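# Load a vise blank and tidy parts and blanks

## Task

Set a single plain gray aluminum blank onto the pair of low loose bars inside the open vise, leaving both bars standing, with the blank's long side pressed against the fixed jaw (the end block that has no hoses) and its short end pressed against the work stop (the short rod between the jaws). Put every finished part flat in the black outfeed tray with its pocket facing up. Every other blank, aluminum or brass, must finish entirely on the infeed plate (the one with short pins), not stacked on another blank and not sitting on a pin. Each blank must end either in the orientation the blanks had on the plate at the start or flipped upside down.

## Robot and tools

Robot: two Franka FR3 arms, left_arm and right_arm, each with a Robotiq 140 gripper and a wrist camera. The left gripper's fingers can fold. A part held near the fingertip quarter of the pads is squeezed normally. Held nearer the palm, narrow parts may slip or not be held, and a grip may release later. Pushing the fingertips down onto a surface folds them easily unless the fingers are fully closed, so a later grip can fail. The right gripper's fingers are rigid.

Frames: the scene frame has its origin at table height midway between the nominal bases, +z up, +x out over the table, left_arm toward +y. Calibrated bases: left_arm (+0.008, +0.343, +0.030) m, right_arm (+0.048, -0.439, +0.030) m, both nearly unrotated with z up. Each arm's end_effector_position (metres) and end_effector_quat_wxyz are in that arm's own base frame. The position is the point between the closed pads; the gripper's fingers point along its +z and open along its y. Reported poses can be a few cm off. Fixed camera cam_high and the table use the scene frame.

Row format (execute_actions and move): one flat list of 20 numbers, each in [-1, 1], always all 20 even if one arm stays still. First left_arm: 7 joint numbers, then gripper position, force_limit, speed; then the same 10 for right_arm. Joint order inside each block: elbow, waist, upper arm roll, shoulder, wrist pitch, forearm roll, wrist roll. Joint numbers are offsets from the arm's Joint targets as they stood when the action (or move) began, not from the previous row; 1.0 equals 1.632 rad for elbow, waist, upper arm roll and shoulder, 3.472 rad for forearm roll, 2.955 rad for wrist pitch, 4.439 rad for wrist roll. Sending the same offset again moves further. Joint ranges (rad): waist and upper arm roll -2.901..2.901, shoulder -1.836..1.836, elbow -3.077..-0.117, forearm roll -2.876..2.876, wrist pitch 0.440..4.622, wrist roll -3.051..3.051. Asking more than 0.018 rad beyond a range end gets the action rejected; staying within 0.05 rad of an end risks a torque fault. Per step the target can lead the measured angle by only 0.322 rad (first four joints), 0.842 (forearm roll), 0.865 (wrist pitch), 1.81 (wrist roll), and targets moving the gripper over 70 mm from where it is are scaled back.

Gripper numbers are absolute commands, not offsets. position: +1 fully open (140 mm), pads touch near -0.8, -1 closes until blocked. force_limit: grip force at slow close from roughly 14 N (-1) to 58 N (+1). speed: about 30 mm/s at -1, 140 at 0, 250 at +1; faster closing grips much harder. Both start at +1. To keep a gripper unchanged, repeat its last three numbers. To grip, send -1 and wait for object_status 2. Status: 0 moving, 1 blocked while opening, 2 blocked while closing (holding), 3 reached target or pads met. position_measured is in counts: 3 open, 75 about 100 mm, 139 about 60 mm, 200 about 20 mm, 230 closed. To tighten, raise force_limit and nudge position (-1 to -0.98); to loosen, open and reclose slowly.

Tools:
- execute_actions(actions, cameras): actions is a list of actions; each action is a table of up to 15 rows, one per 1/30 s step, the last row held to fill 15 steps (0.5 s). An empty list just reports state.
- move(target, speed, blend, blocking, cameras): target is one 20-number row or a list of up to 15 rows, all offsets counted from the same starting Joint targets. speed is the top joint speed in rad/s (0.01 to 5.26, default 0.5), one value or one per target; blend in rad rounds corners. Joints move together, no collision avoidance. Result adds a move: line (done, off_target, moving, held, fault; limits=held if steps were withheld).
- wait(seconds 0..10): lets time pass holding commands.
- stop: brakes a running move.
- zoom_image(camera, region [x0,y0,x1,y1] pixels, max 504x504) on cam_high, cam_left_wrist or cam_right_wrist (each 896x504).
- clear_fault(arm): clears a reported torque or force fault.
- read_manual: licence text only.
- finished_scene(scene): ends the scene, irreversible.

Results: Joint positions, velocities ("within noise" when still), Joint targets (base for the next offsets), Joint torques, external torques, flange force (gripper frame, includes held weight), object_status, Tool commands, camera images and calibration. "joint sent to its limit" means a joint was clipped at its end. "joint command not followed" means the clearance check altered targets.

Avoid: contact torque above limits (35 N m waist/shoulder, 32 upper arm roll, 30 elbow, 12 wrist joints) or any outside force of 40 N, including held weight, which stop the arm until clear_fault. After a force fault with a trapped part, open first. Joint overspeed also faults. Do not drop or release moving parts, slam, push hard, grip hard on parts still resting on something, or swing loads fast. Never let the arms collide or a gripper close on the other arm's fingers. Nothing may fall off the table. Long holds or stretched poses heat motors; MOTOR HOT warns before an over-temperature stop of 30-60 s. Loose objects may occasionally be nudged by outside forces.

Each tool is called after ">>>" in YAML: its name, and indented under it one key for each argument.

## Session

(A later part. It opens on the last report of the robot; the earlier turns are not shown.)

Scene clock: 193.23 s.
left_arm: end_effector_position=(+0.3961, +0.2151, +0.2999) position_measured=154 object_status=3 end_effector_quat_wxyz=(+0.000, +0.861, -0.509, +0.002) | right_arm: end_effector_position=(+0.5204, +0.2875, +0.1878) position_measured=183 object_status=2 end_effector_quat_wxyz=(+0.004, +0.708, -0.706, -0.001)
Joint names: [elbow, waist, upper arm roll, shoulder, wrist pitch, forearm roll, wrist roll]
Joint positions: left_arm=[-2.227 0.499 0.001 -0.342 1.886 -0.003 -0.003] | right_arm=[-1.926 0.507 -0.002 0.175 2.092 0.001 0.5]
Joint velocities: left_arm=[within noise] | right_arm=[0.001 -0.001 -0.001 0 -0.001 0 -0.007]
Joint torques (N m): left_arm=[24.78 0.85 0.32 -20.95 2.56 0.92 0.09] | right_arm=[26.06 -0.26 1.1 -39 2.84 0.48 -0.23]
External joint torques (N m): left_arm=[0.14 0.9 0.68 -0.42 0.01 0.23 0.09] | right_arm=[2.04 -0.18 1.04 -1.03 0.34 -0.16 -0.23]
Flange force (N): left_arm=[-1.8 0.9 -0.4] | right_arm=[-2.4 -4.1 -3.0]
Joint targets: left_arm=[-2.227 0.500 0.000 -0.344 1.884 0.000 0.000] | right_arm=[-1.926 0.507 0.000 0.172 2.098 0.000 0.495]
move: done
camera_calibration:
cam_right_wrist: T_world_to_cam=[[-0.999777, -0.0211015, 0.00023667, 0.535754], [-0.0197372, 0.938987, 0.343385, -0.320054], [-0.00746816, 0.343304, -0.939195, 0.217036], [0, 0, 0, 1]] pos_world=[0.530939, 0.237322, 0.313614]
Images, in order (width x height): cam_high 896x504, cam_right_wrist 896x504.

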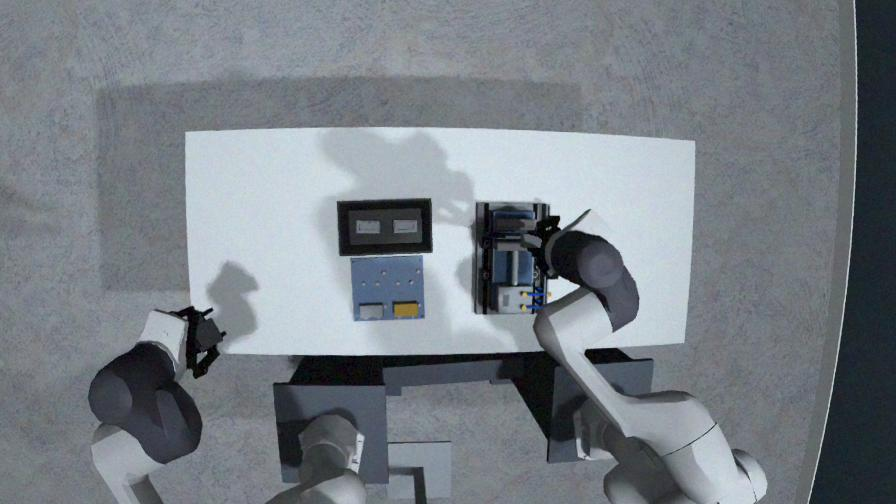

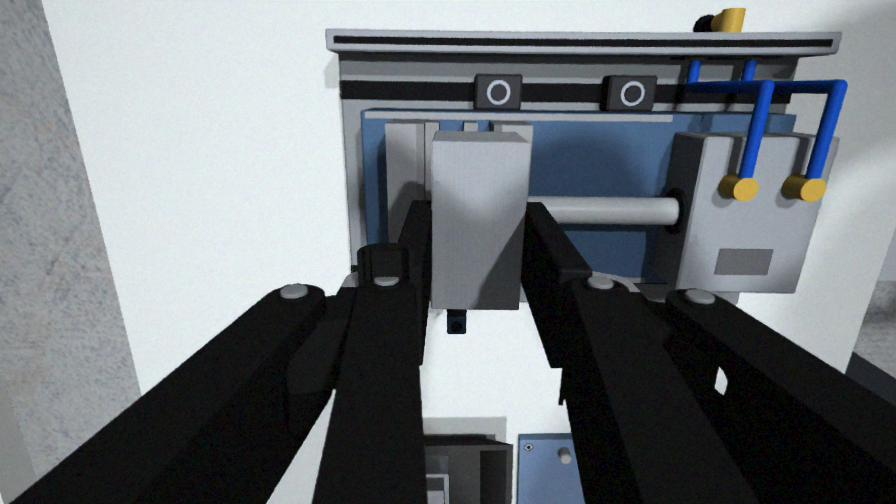

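>>> move:
  target:
    - [0,0,0,0,0,0,0,-0.2,-1,-1,0.0087,-0.0017,0,0.0070,0,0,-0.0002,-1,-1,-1]
    - [0,0,0,0,0,0,0,-0.2,-1,-1,-0.0420,-0.0017,0,0.0636,0.0583,0,-0.0002,-1,-1,-1]
  speed: [0.2,0.25]
  blend: [0.01,0]
  cameras: ["cam_right_wrist"]

>>> zoom_image:
  camera: "cam_right_wrist"
  region: [360, 80, 600, 360]

Scene clock: 222.33 s.
left_arm: end_effector_position=(+0.3960, +0.2151, +0.2999) position_measured=154 object_status=3 end_effector_quat_wxyz=(+0.000, +0.861, -0.509, +0.002) | right_arm: end_effector_position=(+0.5245, +0.2886, +0.1118) position_measured=183 object_status=2 end_effector_quat_wxyz=(+0.003, +0.709, -0.705, -0.001)
Joint names: [elbow, waist, upper arm roll, shoulder, wrist pitch, forearm roll, wrist roll]
Joint positions: left_arm=[-2.227 0.499 0.001 -0.342 1.886 -0.003 -0.003] | right_arm=[-1.994 0.505 -0.002 0.275 2.264 0 0.497]
Joint velocities: left_arm=[within noise] | right_arm=[-0.002 -0.001 0 -0.001 0.003 0 -0.001]
Joint torques (N m): left_arm=[24.79 0.9 0.34 -20.94 2.56 0.93 0.1] | right_arm=[24.27 -0.34 1.22 -39.88 2.93 0.59 -0.25]
External joint torques (N m): left_arm=[0.17 0.97 0.73 -0.36 0.02 0.23 0.1] | right_arm=[1.44 -0.33 1 0.18 0.42 0.02 -0.25]
Flange force (N): left_arm=[-2.0 0.6 -0.5] | right_arm=[-2.5 -5.2 0.0]
Joint targets: left_arm=[-2.227 0.500 0.000 -0.344 1.884 0.000 0.000] | right_arm=[-1.995 0.505 0.000 0.275 2.270 0.000 0.494]
move: done; blend cut to 0.0071 rad at target 1
camera_calibration:
cam_right_wrist: T_world_to_cam=[[-0.999726, -0.0232857, -0.0025729, 0.540767], [-0.0227506, 0.938766, 0.343805, -0.293259], [-0.00559037, 0.343769, -0.939038, 0.14419], [0, 0, 0, 1]] pos_world=[0.534753, 0.238326, 0.237615]
Images, in order (width x height): cam_right_wrist 896x504.

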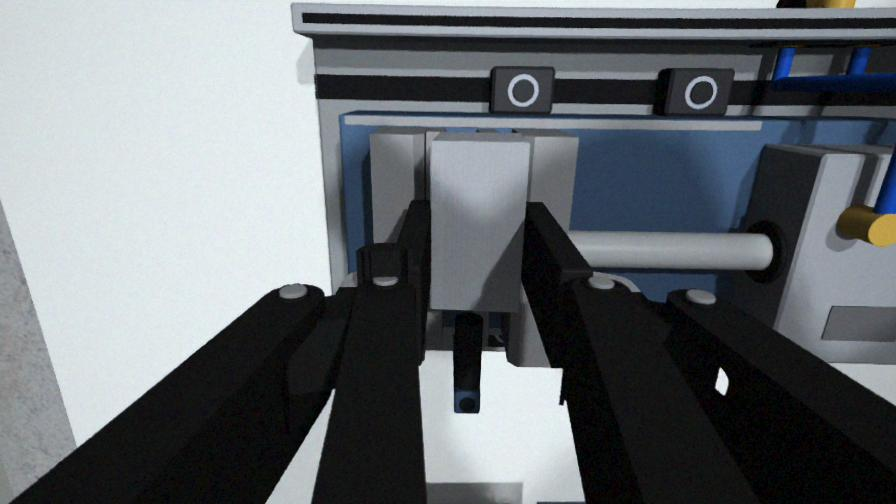

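Scaled by 1.800 from the camera's 896x504 image, which has a finer 1280x720 frame.

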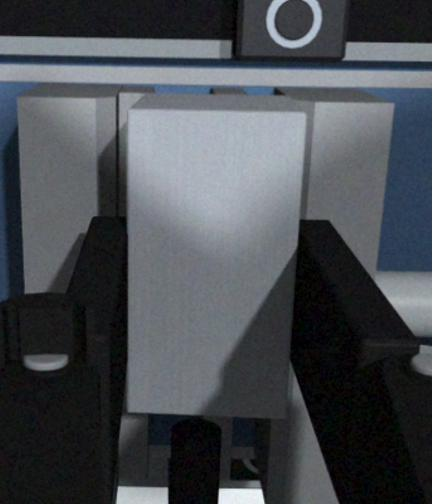

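>>> move:
  target: [0,0,0,0,0,0,0,-0.2,-1,-1,-0.0022,0,0,0.0045,0.0037,0,0,-1,-1,-1]
  speed: 0.1
  cameras: []

>>> move:
  target: [0,0,0,0,0,0,0,-0.2,-1,-1,-0.0009,0,0,0.0018,0.0015,0,0,-1,-1,-1]
  speed: 0.1
  cameras: []

>>> move:
  target: [0,0,0,0,0,0,0,-0.2,-1,-1,-0.0009,0,0,0.0018,0.0015,0,0,-1,-1,-1]
  speed: 0.1
  cameras: []

Scene clock: 226.50 s.
left_arm: end_effector_position=(+0.3960, +0.2151, +0.2999) position_measured=154 object_status=3 end_effector_quat_wxyz=(+0.000, +0.861, -0.509, +0.002) | right_arm: end_effector_position=(+0.5245, +0.2886, +0.1068) position_measured=183 object_status=2 end_effector_quat_wxyz=(+0.003, +0.709, -0.705, -0.001)
Joint names: [elbow, waist, upper arm roll, shoulder, wrist pitch, forearm roll, wrist roll]
Joint positions: left_arm=[-2.227 0.499 0.001 -0.342 1.886 -0.003 -0.003] | right_arm=[-1.998 0.505 -0.002 0.283 2.275 0 0.497]
Joint velocities: within noise
Joint torques (N m): left_arm=[24.82 0.9 0.34 -20.92 2.58 0.93 0.11] | right_arm=[24.54 -0.32 1.21 -39.96 2.9 0.59 -0.22]
External joint torques (N m): left_arm=[0.03 0.93 0.68 -0.16 0.01 0.23 0.11] | right_arm=[1.87 -0.29 1.01 0.16 0.4 0.02 -0.22]
Flange force (N): left_arm=[-1.9 0.4 -0.1] | right_arm=[-3.4 -6.6 -0.3]
Joint targets: left_arm=[-2.227 0.500 0.000 -0.344 1.884 0.000 0.000] | right_arm=[-1.998 0.505 0.000 0.283 2.281 0.000 0.494]
move: done
No camera images: "cameras" was empty.

Scene clock: 227.20 s.
left_arm: end_effector_position=(+0.3960, +0.2151, +0.2999) position_measured=154 object_status=3 end_effector_quat_wxyz=(+0.000, +0.861, -0.509, +0.002) | right_arm: end_effector_position=(+0.5246, +0.2887, +0.1054) position_measured=183 object_status=2 end_effector_quat_wxyz=(+0.002, +0.709, -0.705, -0.001)
Joint names: [elbow, waist, upper arm roll, shoulder, wrist pitch, forearm roll, wrist roll]
Joint positions: left_arm=[-2.227 0.499 0.001 -0.342 1.886 -0.003 -0.003] | right_arm=[-1.999 0.505 -0.002 0.285 2.279 0 0.497]
Joint velocities: within noise
Joint torques (N m): left_arm=[24.83 0.87 0.37 -20.9 2.58 0.94 0.09] | right_arm=[24.16 -0.34 1.2 -39.44 2.92 0.59 -0.19]
External joint torques (N m): left_arm=[0.08 0.92 0.72 -0.14 0.02 0.24 0.09] | right_arm=[1.52 -0.25 1.06 0.68 0.42 0.02 -0.19]
Flange force (N): left_arm=[-1.9 0.2 -0.2] | right_arm=[-3.5 -6.5 0.8]
Joint targets: left_arm=[-2.227 0.500 0.000 -0.344 1.884 0.000 0.000] | right_arm=[-2.000 0.505 0.000 0.286 2.285 0.000 0.494]
move: done
No camera images: "cameras" was empty.

Scene clock: 227.90 s.
left_arm: end_effector_position=(+0.3960, +0.2151, +0.2999) position_measured=154 object_status=3 end_effector_quat_wxyz=(+0.000, +0.861, -0.509, +0.002) | right_arm: end_effector_position=(+0.5250, +0.2890, +0.1052) position_measured=183 object_status=2 end_effector_quat_wxyz=(+0.002, +0.709, -0.705, +0.000)
Joint names: [elbow, waist, upper arm roll, shoulder, wrist pitch, forearm roll, wrist roll]
Joint positions: left_arm=[-2.227 0.499 0.001 -0.342 1.886 -0.003 -0.003] | right_arm=[-1.999 0.505 -0.002 0.285 2.281 0 0.497]
Joint velocities: within noise
Joint torques (N m): left_arm=[24.84 0.88 0.38 -20.93 2.56 0.95 0.11] | right_arm=[23.53 -0.54 1.19 -37.89 3.27 0.55 -0.19]
External joint torques (N m): left_arm=[0.12 0.89 0.68 -0.28 0 0.25 0.11] | right_arm=[0.95 -0.57 0.93 2.16 0.77 -0.01 -0.19]
Flange force (N): left_arm=[-1.9 0.5 -0.4] | right_arm=[-3.7 -7.8 4.2]
Joint targets: left_arm=[-2.227 0.500 0.000 -0.344 1.884 0.000 0.000] | right_arm=[-2.001 0.505 0.000 0.289 2.290 0.000 0.494]
move: done
No camera images: "cameras" was empty.

>>> move:
  target:
    - [0,0,0,0,0,0,0,-0.2,-1,-1,0.0017,0,0,-0.0034,-0.0029,0,0,-1,-1,-1]
    - [0,0,0,0,0,0,0,-0.2,-1,-1,0.0058,-0.0010,0,-0.0006,-0.0036,0,-0.0004,-1,-1,-1]
  speed: 0.1
  cameras: []

>>> move:
  target: [0,0,0,0,0,0,0,-0.2,-1,-1,0.0041,-0.0010,0,0.0028,-0.0007,0,-0.0004,-1,-1,-1]
  speed: 0.1
  cameras: []

>>> move:
  target: [0,0,0,0,0,0,0,-0.2,-1,-1,0.0031,-0.0008,0,0.0021,-0.0005,0,-0.0003,-1,-1,-1]
  speed: 0.1
  cameras: []

Scene clock: 235.43 s.
left_arm: end_effector_position=(+0.3960, +0.2151, +0.2999) position_measured=154 object_status=3 end_effector_quat_wxyz=(+0.000, +0.861, -0.509, +0.002) | right_arm: end_effector_position=(+0.5267, +0.2896, +0.1056) position_measured=183 object_status=2 end_effector_quat_wxyz=(+0.001, +0.709, -0.705, +0.000)
Joint names: [elbow, waist, upper arm roll, shoulder, wrist pitch, forearm roll, wrist roll]
Joint positions: left_arm=[-2.227 0.499 0.001 -0.342 1.885 -0.003 -0.003] | right_arm=[-1.995 0.505 -0.002 0.288 2.282 0 0.496]
Joint velocities: left_arm=[within noise] | right_arm=[0.002 0.001 0 0.004 0 -0.001 0]
Joint torques (N m): left_arm=[24.83 0.92 0.39 -20.92 2.58 0.95 0.09] | right_arm=[25.14 -0.84 1.07 -40.44 2.49 0.58 -0.3]
External joint torques (N m): left_arm=[0.2 0.87 0.65 -0.4 0.03 0.24 0.09] | right_arm=[2.5 -0.7 0.97 -0.23 -0.03 0.01 -0.3]
Flange force (N): left_arm=[-1.8 0.7 -0.5] | right_arm=[-3.8 -8.7 -2.2]
Joint targets: left_arm=[-2.227 0.500 0.000 -0.344 1.884 0.000 0.000] | right_arm=[-1.992 0.503 0.000 0.288 2.279 0.000 0.492]
move: done
No camera images: "cameras" was empty.

Scene clock: 236.13 s.
left_arm: end_effector_position=(+0.3960, +0.2151, +0.2999) position_measured=154 object_status=3 end_effector_quat_wxyz=(+0.000, +0.861, -0.509, +0.002) | right_arm: end_effector_position=(+0.5290, +0.2898, +0.1057) position_measured=183 object_status=2 end_effector_quat_wxyz=(+0.000, +0.710, -0.705, +0.000)
Joint names: [elbow, waist, upper arm roll, shoulder, wrist pitch, forearm roll, wrist roll]
Joint positions: left_arm=[-2.227 0.499 0.001 -0.342 1.885 -0.003 -0.003] | right_arm=[-1.988 0.503 -0.002 0.292 2.281 0 0.494]
Joint velocities: within noise
Joint torques (N m): left_arm=[24.86 0.87 0.36 -20.95 2.59 0.93 0.13] | right_arm=[25.77 -0.8 1.1 -40.35 2.3 0.59 -0.27]
External joint torques (N m): left_arm=[0.04 1.01 0.82 -0.11 0.01 0.24 0.13] | right_arm=[3.11 -0.73 0.93 0.04 -0.21 0.02 -0.27]
Flange force (N): left_arm=[-2.2 0.2 -0.1] | right_arm=[-5.4 -11.8 -2.6]
Joint targets: left_arm=[-2.227 0.500 0.000 -0.344 1.884 0.000 0.000] | right_arm=[-1.985 0.501 0.000 0.292 2.277 0.000 0.490]
move: done
No camera images: "cameras" was empty.

Scene clock: 236.83 s.
left_arm: end_effector_position=(+0.3960, +0.2151, +0.2999) position_measured=154 object_status=3 end_effector_quat_wxyz=(+0.000, +0.861, -0.509, +0.002) | right_arm: end_effector_position=(+0.5296, +0.2897, +0.1054) position_measured=183 object_status=2 end_effector_quat_wxyz=(+0.001, +0.710, -0.705, +0.000)
Joint names: [elbow, waist, upper arm roll, shoulder, wrist pitch, forearm roll, wrist roll]
Joint positions: left_arm=[-2.227 0.499 0.001 -0.342 1.885 -0.003 -0.003] | right_arm=[-1.984 0.502 -0.002 0.296 2.277 0 0.493]
Joint velocities: within noise
Joint torques (N m): left_arm=[24.83 0.86 0.35 -20.92 2.57 0.94 0.1] | right_arm=[25.76 -1.23 0.86 -40.25 2.66 0.45 -0.33]
External joint torques (N m): left_arm=[0.26 0.88 0.67 -0.47 0.03 0.24 0.1] | right_arm=[2.98 -1.35 0.52 0.34 0.13 -0.12 -0.33]
Flange force (N): left_arm=[-1.8 0.7 -0.7] | right_arm=[-4.4 -12.1 -1.4]
Joint targets: left_arm=[-2.227 0.500 0.000 -0.344 1.884 0.000 0.000] | right_arm=[-1.980 0.500 0.000 0.296 2.276 0.000 0.489]
move: done
No camera images: "cameras" was empty.

>>> move:
  target: [0,0,0,0,0,0,0,-0.2,-1,-1,0.0151,0.0116,0,0.0094,-0.0033,0,0.0043,-1,-1,-1]
  speed: 0.03
  cameras: []

>>> move:
  target: [0,0,0,0,0,0,0,-0.2,-1,-1,0.0028,0.0022,0,0.0020,-0.0005,0,0.0008,-1,-1,-1]
  speed: 0.02
  cameras: []

>>> move:
  target: [0,0,0,0,0,0,0,-0.2,-1,-1,0.0017,0.0013,0,0.0012,-0.0003,0,0.0005,-1,-1,-1]
  speed: 0.02
  cameras: []

Scene clock: 244.93 s.
left_arm: end_effector_position=(+0.3960, +0.2151, +0.2999) position_measured=154 object_status=3 end_effector_quat_wxyz=(+0.000, +0.861, -0.509, +0.002) | right_arm: end_effector_position=(+0.5294, +0.3002, +0.1053) position_measured=183 object_status=2 end_effector_quat_wxyz=(+0.002, +0.711, -0.703, -0.001)
Joint names: [elbow, waist, upper arm roll, shoulder, wrist pitch, forearm roll, wrist roll]
Joint positions: left_arm=[-2.227 0.499 0.001 -0.342 1.885 -0.003 -0.003] | right_arm=[-1.96 0.517 -0.001 0.311 2.266 0 0.504]
Joint velocities: left_arm=[within noise] | right_arm=[0.002 -0.001 -0.001 0.001 -0.001 -0.001 0.008]
Joint torques (N m): left_arm=[24.83 0.89 0.38 -20.9 2.58 0.95 0.12] | right_arm=[25.9 0.14 1.19 -41.2 2.82 0.58 0.11]
External joint torques (N m): left_arm=[0.16 0.89 0.68 -0.28 0.02 0.25 0.12] | right_arm=[3.17 0.22 1.02 -0.17 0.32 0.01 0.11]
Flange force (N): left_arm=[-1.9 0.4 -0.4] | right_arm=[-6.7 -10.1 -1.9]
Joint targets: left_arm=[-2.227 0.500 0.000 -0.344 1.884 0.000 0.000] | right_arm=[-1.955 0.519 0.000 0.311 2.266 0.000 0.508]
move: done
No camera images: "cameras" was empty.

Scene clock: 245.63 s.
left_arm: end_effector_position=(+0.3960, +0.2151, +0.2999) position_measured=154 object_status=3 end_effector_quat_wxyz=(+0.000, +0.861, -0.509, +0.002) | right_arm: end_effector_position=(+0.5294, +0.3027, +0.1053) position_measured=183 object_status=2 end_effector_quat_wxyz=(+0.002, +0.711, -0.703, -0.001)
Joint names: [elbow, waist, upper arm roll, shoulder, wrist pitch, forearm roll, wrist roll]
Joint positions: left_arm=[-2.227 0.499 0.001 -0.342 1.885 -0.003 -0.003] | right_arm=[-1.955 0.521 -0.001 0.314 2.265 0 0.508]
Joint velocities: within noise
Joint torques (N m): left_arm=[24.89 0.9 0.34 -20.94 2.58 0.93 0.1] | right_arm=[26.02 0.2 1.15 -41.17 2.83 0.56 0.09]
External joint torques (N m): left_arm=[0.23 0.86 0.59 -0.31 0.03 0.23 0.1] | right_arm=[3.24 0.19 0.88 0.01 0.32 -0.01 0.08]
Flange force (N): left_arm=[-1.7 0.3 -0.5] | right_arm=[-7.0 -10.8 -1.7]
Joint targets: left_arm=[-2.227 0.500 0.000 -0.344 1.884 0.000 0.000] | right_arm=[-1.951 0.523 0.000 0.314 2.264 0.000 0.512]
move: done
No camera images: "cameras" was empty.

Scene clock: 246.33 s.
left_arm: end_effector_position=(+0.3960, +0.2151, +0.2999) position_measured=154 object_status=3 end_effector_quat_wxyz=(+0.000, +0.861, -0.509, +0.002) | right_arm: end_effector_position=(+0.5294, +0.3041, +0.1053) position_measured=183 object_status=2 end_effector_quat_wxyz=(+0.002, +0.711, -0.703, -0.001)
Joint names: [elbow, waist, upper arm roll, shoulder, wrist pitch, forearm roll, wrist roll]
Joint positions: left_arm=[-2.227 0.499 0.001 -0.342 1.885 -0.003 -0.003] | right_arm=[-1.952 0.523 -0.001 0.316 2.264 0 0.511]
Joint velocities: within noise
Joint torques (N m): left_arm=[24.83 0.84 0.37 -20.91 2.58 0.93 0.12] | right_arm=[25.71 0.18 1.09 -41.17 2.78 0.6 0]
External joint torques (N m): left_arm=[0.11 0.87 0.71 -0.2 0.03 0.23 0.12] | right_arm=[2.97 0.15 0.8 -0.02 0.28 0.03 0]
Flange force (N): left_arm=[-1.9 0.3 -0.2] | right_arm=[-6.2 -9.9 -1.6]
Joint targets: left_arm=[-2.227 0.500 0.000 -0.344 1.884 0.000 0.000] | right_arm=[-1.948 0.525 0.000 0.316 2.263 0.000 0.514]
move: done
No camera images: "cameras" was empty.

>>> move:
  target: [0,0,0,0,0,0,0,-0.2,-1,-1,0.0028,0.0022,0,0.0020,-0.0005,0,0.0008,-1,-1,-1]
  speed: 0.02
  cameras: []

>>> move:
  target: [0,0,0,0,0,0,0,-0.2,-1,-1,0.0017,0.0013,0,0.0012,-0.0003,0,0.0005,-1,-1,-1]
  speed: 0.02
  cameras: []

>>> move:
  target: [0,0,0,0,0,0,0,-0.2,-1,-1,0.0017,0.0013,0,0.0012,-0.0003,0,0.0005,-1,-1,-1]
  speed: 0.02
  cameras: []

Scene clock: 250.23 s.
left_arm: end_effector_position=(+0.3960, +0.2151, +0.2999) position_measured=154 object_status=3 end_effector_quat_wxyz=(+0.001, +0.861, -0.509, +0.002) | right_arm: end_effector_position=(+0.5293, +0.3066, +0.1053) position_measured=183 object_status=2 end_effector_quat_wxyz=(+0.002, +0.711, -0.703, -0.001)
Joint names: [elbow, waist, upper arm roll, shoulder, wrist pitch, forearm roll, wrist roll]
Joint positions: left_arm=[-2.227 0.499 0.001 -0.342 1.885 -0.003 -0.003] | right_arm=[-1.947 0.527 -0.001 0.319 2.262 0 0.514]
Joint velocities: within noise
Joint torques (N m): left_arm=[24.85 0.87 0.39 -20.87 2.58 0.92 0.09] | right_arm=[25.83 0.17 1.05 -41.55 2.78 0.58 0.05]
External joint torques (N m): left_arm=[0.11 0.91 0.73 -0.17 0.02 0.23 0.09] | right_arm=[3.07 0.11 0.74 -0.24 0.28 0.01 0.05]
Flange force (N): left_arm=[-1.9 0.2 -0.3] | right_arm=[-6.2 -9.8 -2.0]
Joint targets: left_arm=[-2.227 0.500 0.000 -0.344 1.884 0.000 0.000] | right_arm=[-1.943 0.528 0.000 0.319 2.262 0.000 0.517]
move: done
No camera images: "cameras" was empty.

Scene clock: 250.93 s.
left_arm: end_effector_position=(+0.3960, +0.2151, +0.2999) position_measured=154 object_status=3 end_effector_quat_wxyz=(+0.001, +0.861, -0.509, +0.002) | right_arm: end_effector_position=(+0.5293, +0.3081, +0.1053) position_measured=183 object_status=2 end_effector_quat_wxyz=(+0.002, +0.711, -0.703, +0.000)
Joint names: [elbow, waist, upper arm roll, shoulder, wrist pitch, forearm roll, wrist roll]
Joint positions: left_arm=[-2.227 0.499 0.001 -0.342 1.885 -0.003 -0.003] | right_arm=[-1.945 0.529 -0.001 0.321 2.261 0 0.516]
Joint velocities: within noise
Joint torques (N m): left_arm=[24.83 0.93 0.33 -20.87 2.58 0.94 0.1] | right_arm=[25.52 0.29 1.29 -41.2 2.79 0.62 0.09]
External joint torques (N m): left_arm=[0.08 1.04 0.76 -0.13 0.02 0.24 0.1] | right_arm=[2.82 0.16 0.92 0.04 0.3 0.05 0.09]
Flange force (N): left_arm=[-2.1 0.2 -0.2] | right_arm=[-6.3 -9.4 -1.4]
Joint targets: left_arm=[-2.227 0.500 0.000 -0.344 1.884 0.000 0.000] | right_arm=[-1.941 0.530 0.000 0.321 2.261 0.000 0.520]
move: done
No camera images: "cameras" was empty.

Scene clock: 251.63 s.
left_arm: end_effector_position=(+0.3960, +0.2151, +0.2999) position_measured=154 object_status=3 end_effector_quat_wxyz=(+0.001, +0.861, -0.509, +0.002) | right_arm: end_effector_position=(+0.5293, +0.3094, +0.1052) position_measured=183 object_status=2 end_effector_quat_wxyz=(+0.002, +0.711, -0.703, +0.000)
Joint names: [elbow, waist, upper arm roll, shoulder, wrist pitch, forearm roll, wrist roll]
Joint positions: left_arm=[-2.227 0.499 0.001 -0.342 1.885 -0.003 -0.003] | right_arm=[-1.942 0.53 -0.001 0.323 2.26 0 0.518]
Joint velocities: within noise
Joint torques (N m): left_arm=[24.83 0.88 0.38 -20.93 2.59 0.93 0.08] | right_arm=[25.72 0.61 2.03 -41.17 2.79 0.62 0.06]
External joint torques (N m): left_arm=[0.13 0.89 0.69 -0.3 0.03 0.23 0.08] | right_arm=[2.93 0.58 1.74 0.28 0.29 0.05 0.06]
Flange force (N): left_arm=[-1.8 0.5 -0.3] | right_arm=[-7.6 -10.0 -1.1]
Joint targets: left_arm=[-2.227 0.500 0.000 -0.344 1.884 0.000 0.000] | right_arm=[-1.938 0.533 0.000 0.323 2.260 0.000 0.522]
move: done
No camera images: "cameras" was empty.

>>> move:
  target: [0,0,0,0,0,0,0,-0.2,-1,-1,0.0017,0.0013,0,0.0012,-0.0003,0,0.0005,-1,-1,-1]
  speed: 0.02
  cameras: []

>>> move:
  target: [0,0,0,0,0,0,0,-0.2,-1,-1,0.0011,0.0009,0,0.0008,-0.0002,0,0.0003,-1,-1,-1]
  speed: 0.02
  cameras: ["cam_right_wrist"]

>>> zoom_image:
  camera: "cam_right_wrist"
  region: [360, 80, 600, 400]

Scene clock: 255.87 s.
left_arm: end_effector_position=(+0.3960, +0.2151, +0.2999) position_measured=154 object_status=3 end_effector_quat_wxyz=(+0.001, +0.861, -0.509, +0.002) | right_arm: end_effector_position=(+0.5293, +0.3094, +0.1052) position_measured=183 object_status=2 end_effector_quat_wxyz=(+0.003, +0.710, -0.704, -0.001)
Joint names: [elbow, waist, upper arm roll, shoulder, wrist pitch, forearm roll, wrist roll]
Joint positions: left_arm=[-2.227 0.499 0.001 -0.342 1.885 -0.003 -0.003] | right_arm=[-1.939 0.531 -0.002 0.325 2.258 0 0.52]
Joint velocities: within noise
Joint torques (N m): left_arm=[24.83 0.9 0.42 -20.91 2.6 0.94 0.08] | right_arm=[26.17 1.78 2.37 -40.94 3.07 0.79 0.16]
External joint torques (N m): left_arm=[0.12 0.92 0.73 -0.27 0.04 0.24 0.08] | right_arm=[3.3 1.77 2.1 0.66 0.57 0.22 0.16]
Flange force (N): left_arm=[-1.9 0.5 -0.2] | right_arm=[-10.2 -11.1 -0.3]
Joint targets: left_arm=[-2.227 0.500 0.000 -0.344 1.884 0.000 0.000] | right_arm=[-1.935 0.535 0.000 0.325 2.259 0.000 0.524]
move: done
No camera images: "cameras" was empty.

Scene clock: 256.57 s.
left_arm: end_effector_position=(+0.3959, +0.2151, +0.2999) position_measured=154 object_status=3 end_effector_quat_wxyz=(+0.001, +0.861, -0.509, +0.002) | right_arm: end_effector_position=(+0.5293, +0.3095, +0.1052) position_measured=183 object_status=2 end_effector_quat_wxyz=(+0.004, +0.710, -0.704, +0.000)
Joint names: [elbow, waist, upper arm roll, shoulder, wrist pitch, forearm roll, wrist roll]
Joint positions: left_arm=[-2.227 0.499 0.001 -0.342 1.885 -0.003 -0.003] | right_arm=[-1.937 0.532 -0.002 0.326 2.256 -0.001 0.521]
Joint velocities: within noise
Joint torques (N m): left_arm=[24.84 0.92 0.35 -20.92 2.59 0.94 0.11] | right_arm=[26.07 2.23 2.62 -40.73 3.16 0.92 0.13]
External joint torques (N m): left_arm=[0.16 0.97 0.71 -0.31 0.04 0.24 0.11] | right_arm=[3.26 2.22 2.36 0.77 0.66 0.34 0.12]
Flange force (N): left_arm=[-2.0 0.5 -0.4] | right_arm=[-10.7 -10.8 0.1]
Joint targets: left_arm=[-2.227 0.500 0.000 -0.344 1.884 0.000 0.000] | right_arm=[-1.933 0.536 0.000 0.327 2.259 0.000 0.525]
move: done
camera_calibration:
cam_right_wrist: T_world_to_cam=[[-0.999654, -0.0262486, -0.0016766, 0.546952], [-0.025237, 0.939267, 0.342257, -0.309227], [-0.00740898, 0.342181, -0.939605, 0.132353], [0, 0, 0, 1]] pos_world=[0.53994, 0.259515, 0.231111]
Images, in order (width x height): cam_right_wrist 896x504.

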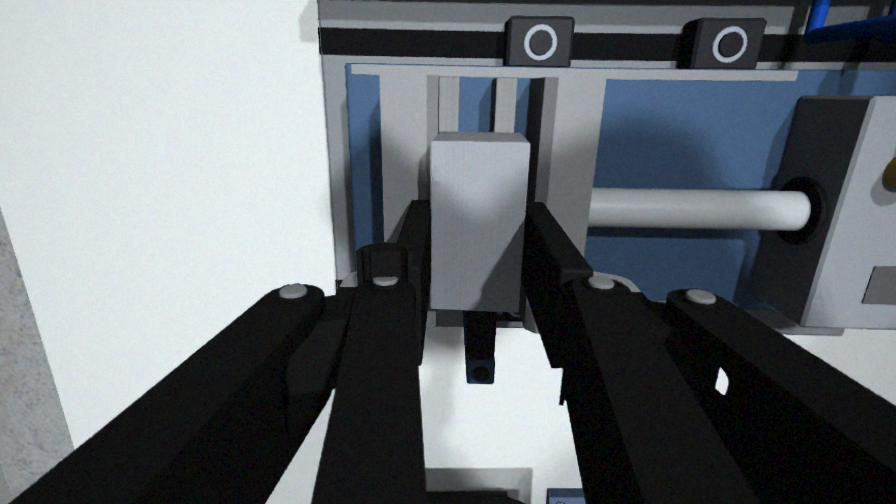

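Scaled by 1.575 from the camera's 896x504 image, which has a finer 1280x720 frame.

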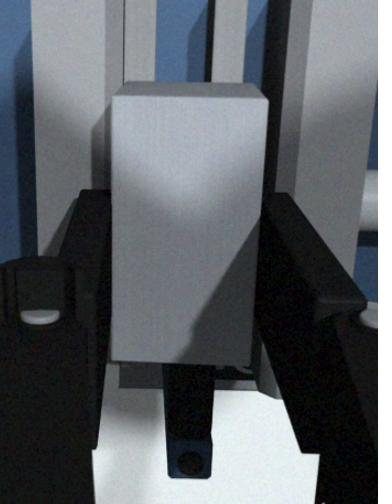

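>>> move:
  target:
    - [0,0,0,0,0,0,0,-0.2,-1,-1,-0.0009,0,0,0.0019,0.0015,0,0,-1,-1,-1]
    - [0,0,0,0,0,0,0,-0.2,-1,-1,-0.0009,0,0,0.0019,0.0015,0,0,-0.1,-1,-1]
    - [0,0,0,0,0,0,0,-0.2,-1,-1,0.0378,0,0,-0.0475,-0.0468,0,0,-0.1,-1,-1]
  speed: [0.05,0.1,0.3]
  cameras: ["cam_right_wrist"]

>>> zoom_image:
  camera: "cam_right_wrist"
  region: [395, 70, 585, 320]

>>> zoom_image:
  camera: "cam_right_wrist"
  region: [395, 210, 585, 320]

Scene clock: 266.67 s.
left_arm: end_effector_position=(+0.3959, +0.2150, +0.2998) position_measured=154 object_status=3 end_effector_quat_wxyz=(+0.001, +0.861, -0.509, +0.002) | right_arm: end_effector_position=(+0.5324, +0.3136, +0.1710) position_measured=141 object_status=3 end_effector_quat_wxyz=(-0.003, +0.711, -0.703, +0.001)
Joint names: [elbow, waist, upper arm roll, shoulder, wrist pitch, forearm roll, wrist roll]
Joint positions: left_arm=[-2.227 0.499 0.001 -0.342 1.885 -0.003 -0.003] | right_arm=[-1.872 0.535 -0.002 0.248 2.126 -0.001 0.522]
Joint velocities: left_arm=[within noise] | right_arm=[0 0.001 0 0 -0.004 0 0.001]
Joint torques (N m): left_arm=[24.87 0.88 0.42 -20.89 2.59 0.94 0.11] | right_arm=[25.38 0.12 1.11 -39.37 2.25 0.66 0.15]
External joint torques (N m): left_arm=[0.11 0.91 0.75 -0.16 0.03 0.24 0.11] | right_arm=[1.42 0.15 0.95 0.88 -0.29 0.03 0.15]
Flange force (N): left_arm=[-2.0 0.2 -0.2] | right_arm=[-5.3 -7.2 -1.4]
Joint targets: left_arm=[-2.227 0.500 0.000 -0.344 1.884 0.000 0.000] | right_arm=[-1.872 0.536 0.000 0.249 2.120 0.000 0.525]
move: done
camera_calibration:
cam_right_wrist: T_world_to_cam=[[-0.999513, -0.0283446, -0.0130368, 0.552767], [-0.0311104, 0.93694, 0.348103, -0.332757], [0.00234786, 0.348339, -0.937366, 0.185401], [0, 0, 0, 1]] pos_world=[0.54171, 0.262859, 0.296828]
Images, in order (width x height): cam_right_wrist 896x504.

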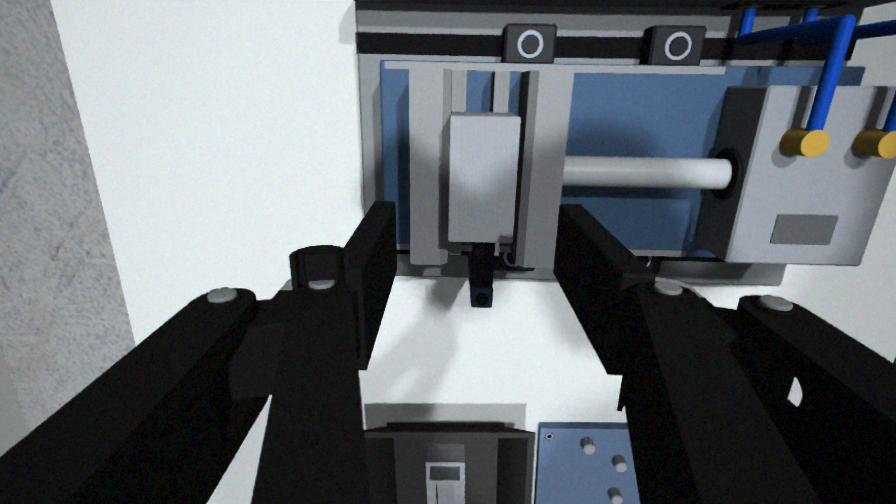

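Scaled by 2.016 from the camera's 896x504 image, which has a finer 1280x720 frame.

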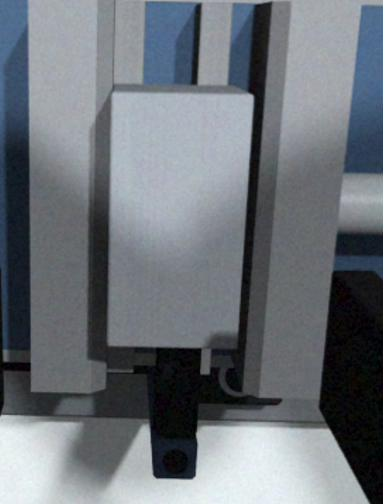

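Scaled by 2.653 from the camera's 896x504 image, which has a finer 1280x720 frame.

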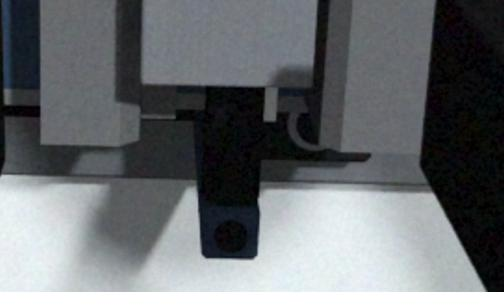

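>>> move:
  target: [0,0,0,0,0,0,0,-0.2,-1,-1,0.06,-0.33,0,-0.08,0,0,0,-0.1,-1,-1]
  speed: 1.0
  cameras: ["cam_high"]

>>> zoom_image:
  camera: "cam_high"
  region: [330, 190, 570, 335]

>>> zoom_image:
  camera: "cam_high"
  region: [470, 195, 560, 270]

Scene clock: 275.50 s.
left_arm: end_effector_position=(+0.3959, +0.2150, +0.2998) position_measured=154 object_status=3 end_effector_quat_wxyz=(+0.001, +0.861, -0.509, +0.002) | right_arm: end_effector_position=(+0.6685, -0.0038, +0.3055) position_measured=141 object_status=3 end_effector_quat_wxyz=(+0.100, -0.495, +0.861, -0.059)
Joint names: [elbow, waist, upper arm roll, shoulder, wrist pitch, forearm roll, wrist roll]
Joint positions: left_arm=[-2.227 0.499 0.001 -0.342 1.885 -0.003 -0.003] | right_arm=[-1.773 -0.003 -0.002 0.117 2.123 -0.001 0.522]
Joint velocities: within noise
Joint torques (N m): left_arm=[24.9 0.85 0.43 -20.92 2.59 0.92 0.08] | right_arm=[26.78 -0.4 0.91 -36.13 2.95 0.73 0.07]
External joint torques (N m): left_arm=[0.25 0.86 0.73 -0.37 0.04 0.22 0.08] | right_arm=[1.35 -0.25 0.95 1.37 -0.12 0.02 0.1]
Flange force (N): left_arm=[-1.8 0.4 -0.6] | right_arm=[-5.7 -8.7 -0.3]
Joint targets: left_arm=[-2.227 0.500 0.000 -0.344 1.884 0.000 0.000] | right_arm=[-1.774 -0.003 0.000 0.118 2.120 0.000 0.525]
move: done
Images, in order (width x height): cam_high 896x504.

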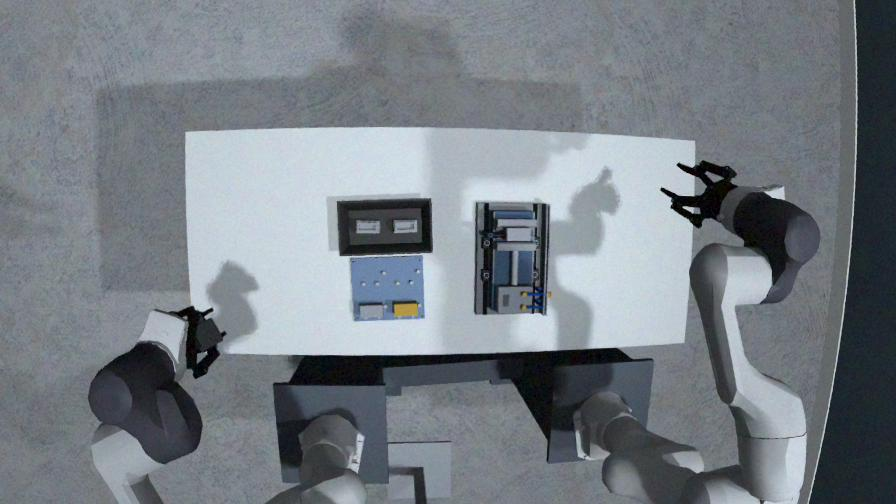

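Scaled by 2.100 from the camera's 896x504 image, which has a finer 1280x720 frame.

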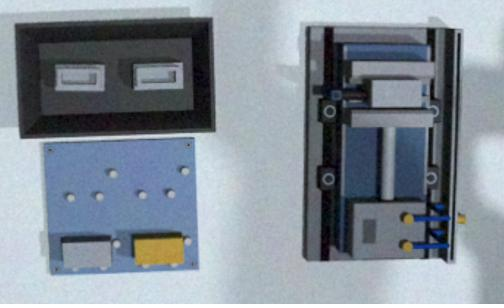

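Scaled by 5.600 from the camera's 896x504 image, which has a finer 1280x720 frame.

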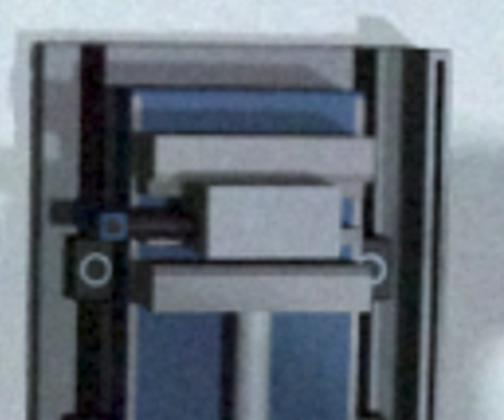

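>>> finished_scene:
  scene: 2

The scene is finished: the task was done.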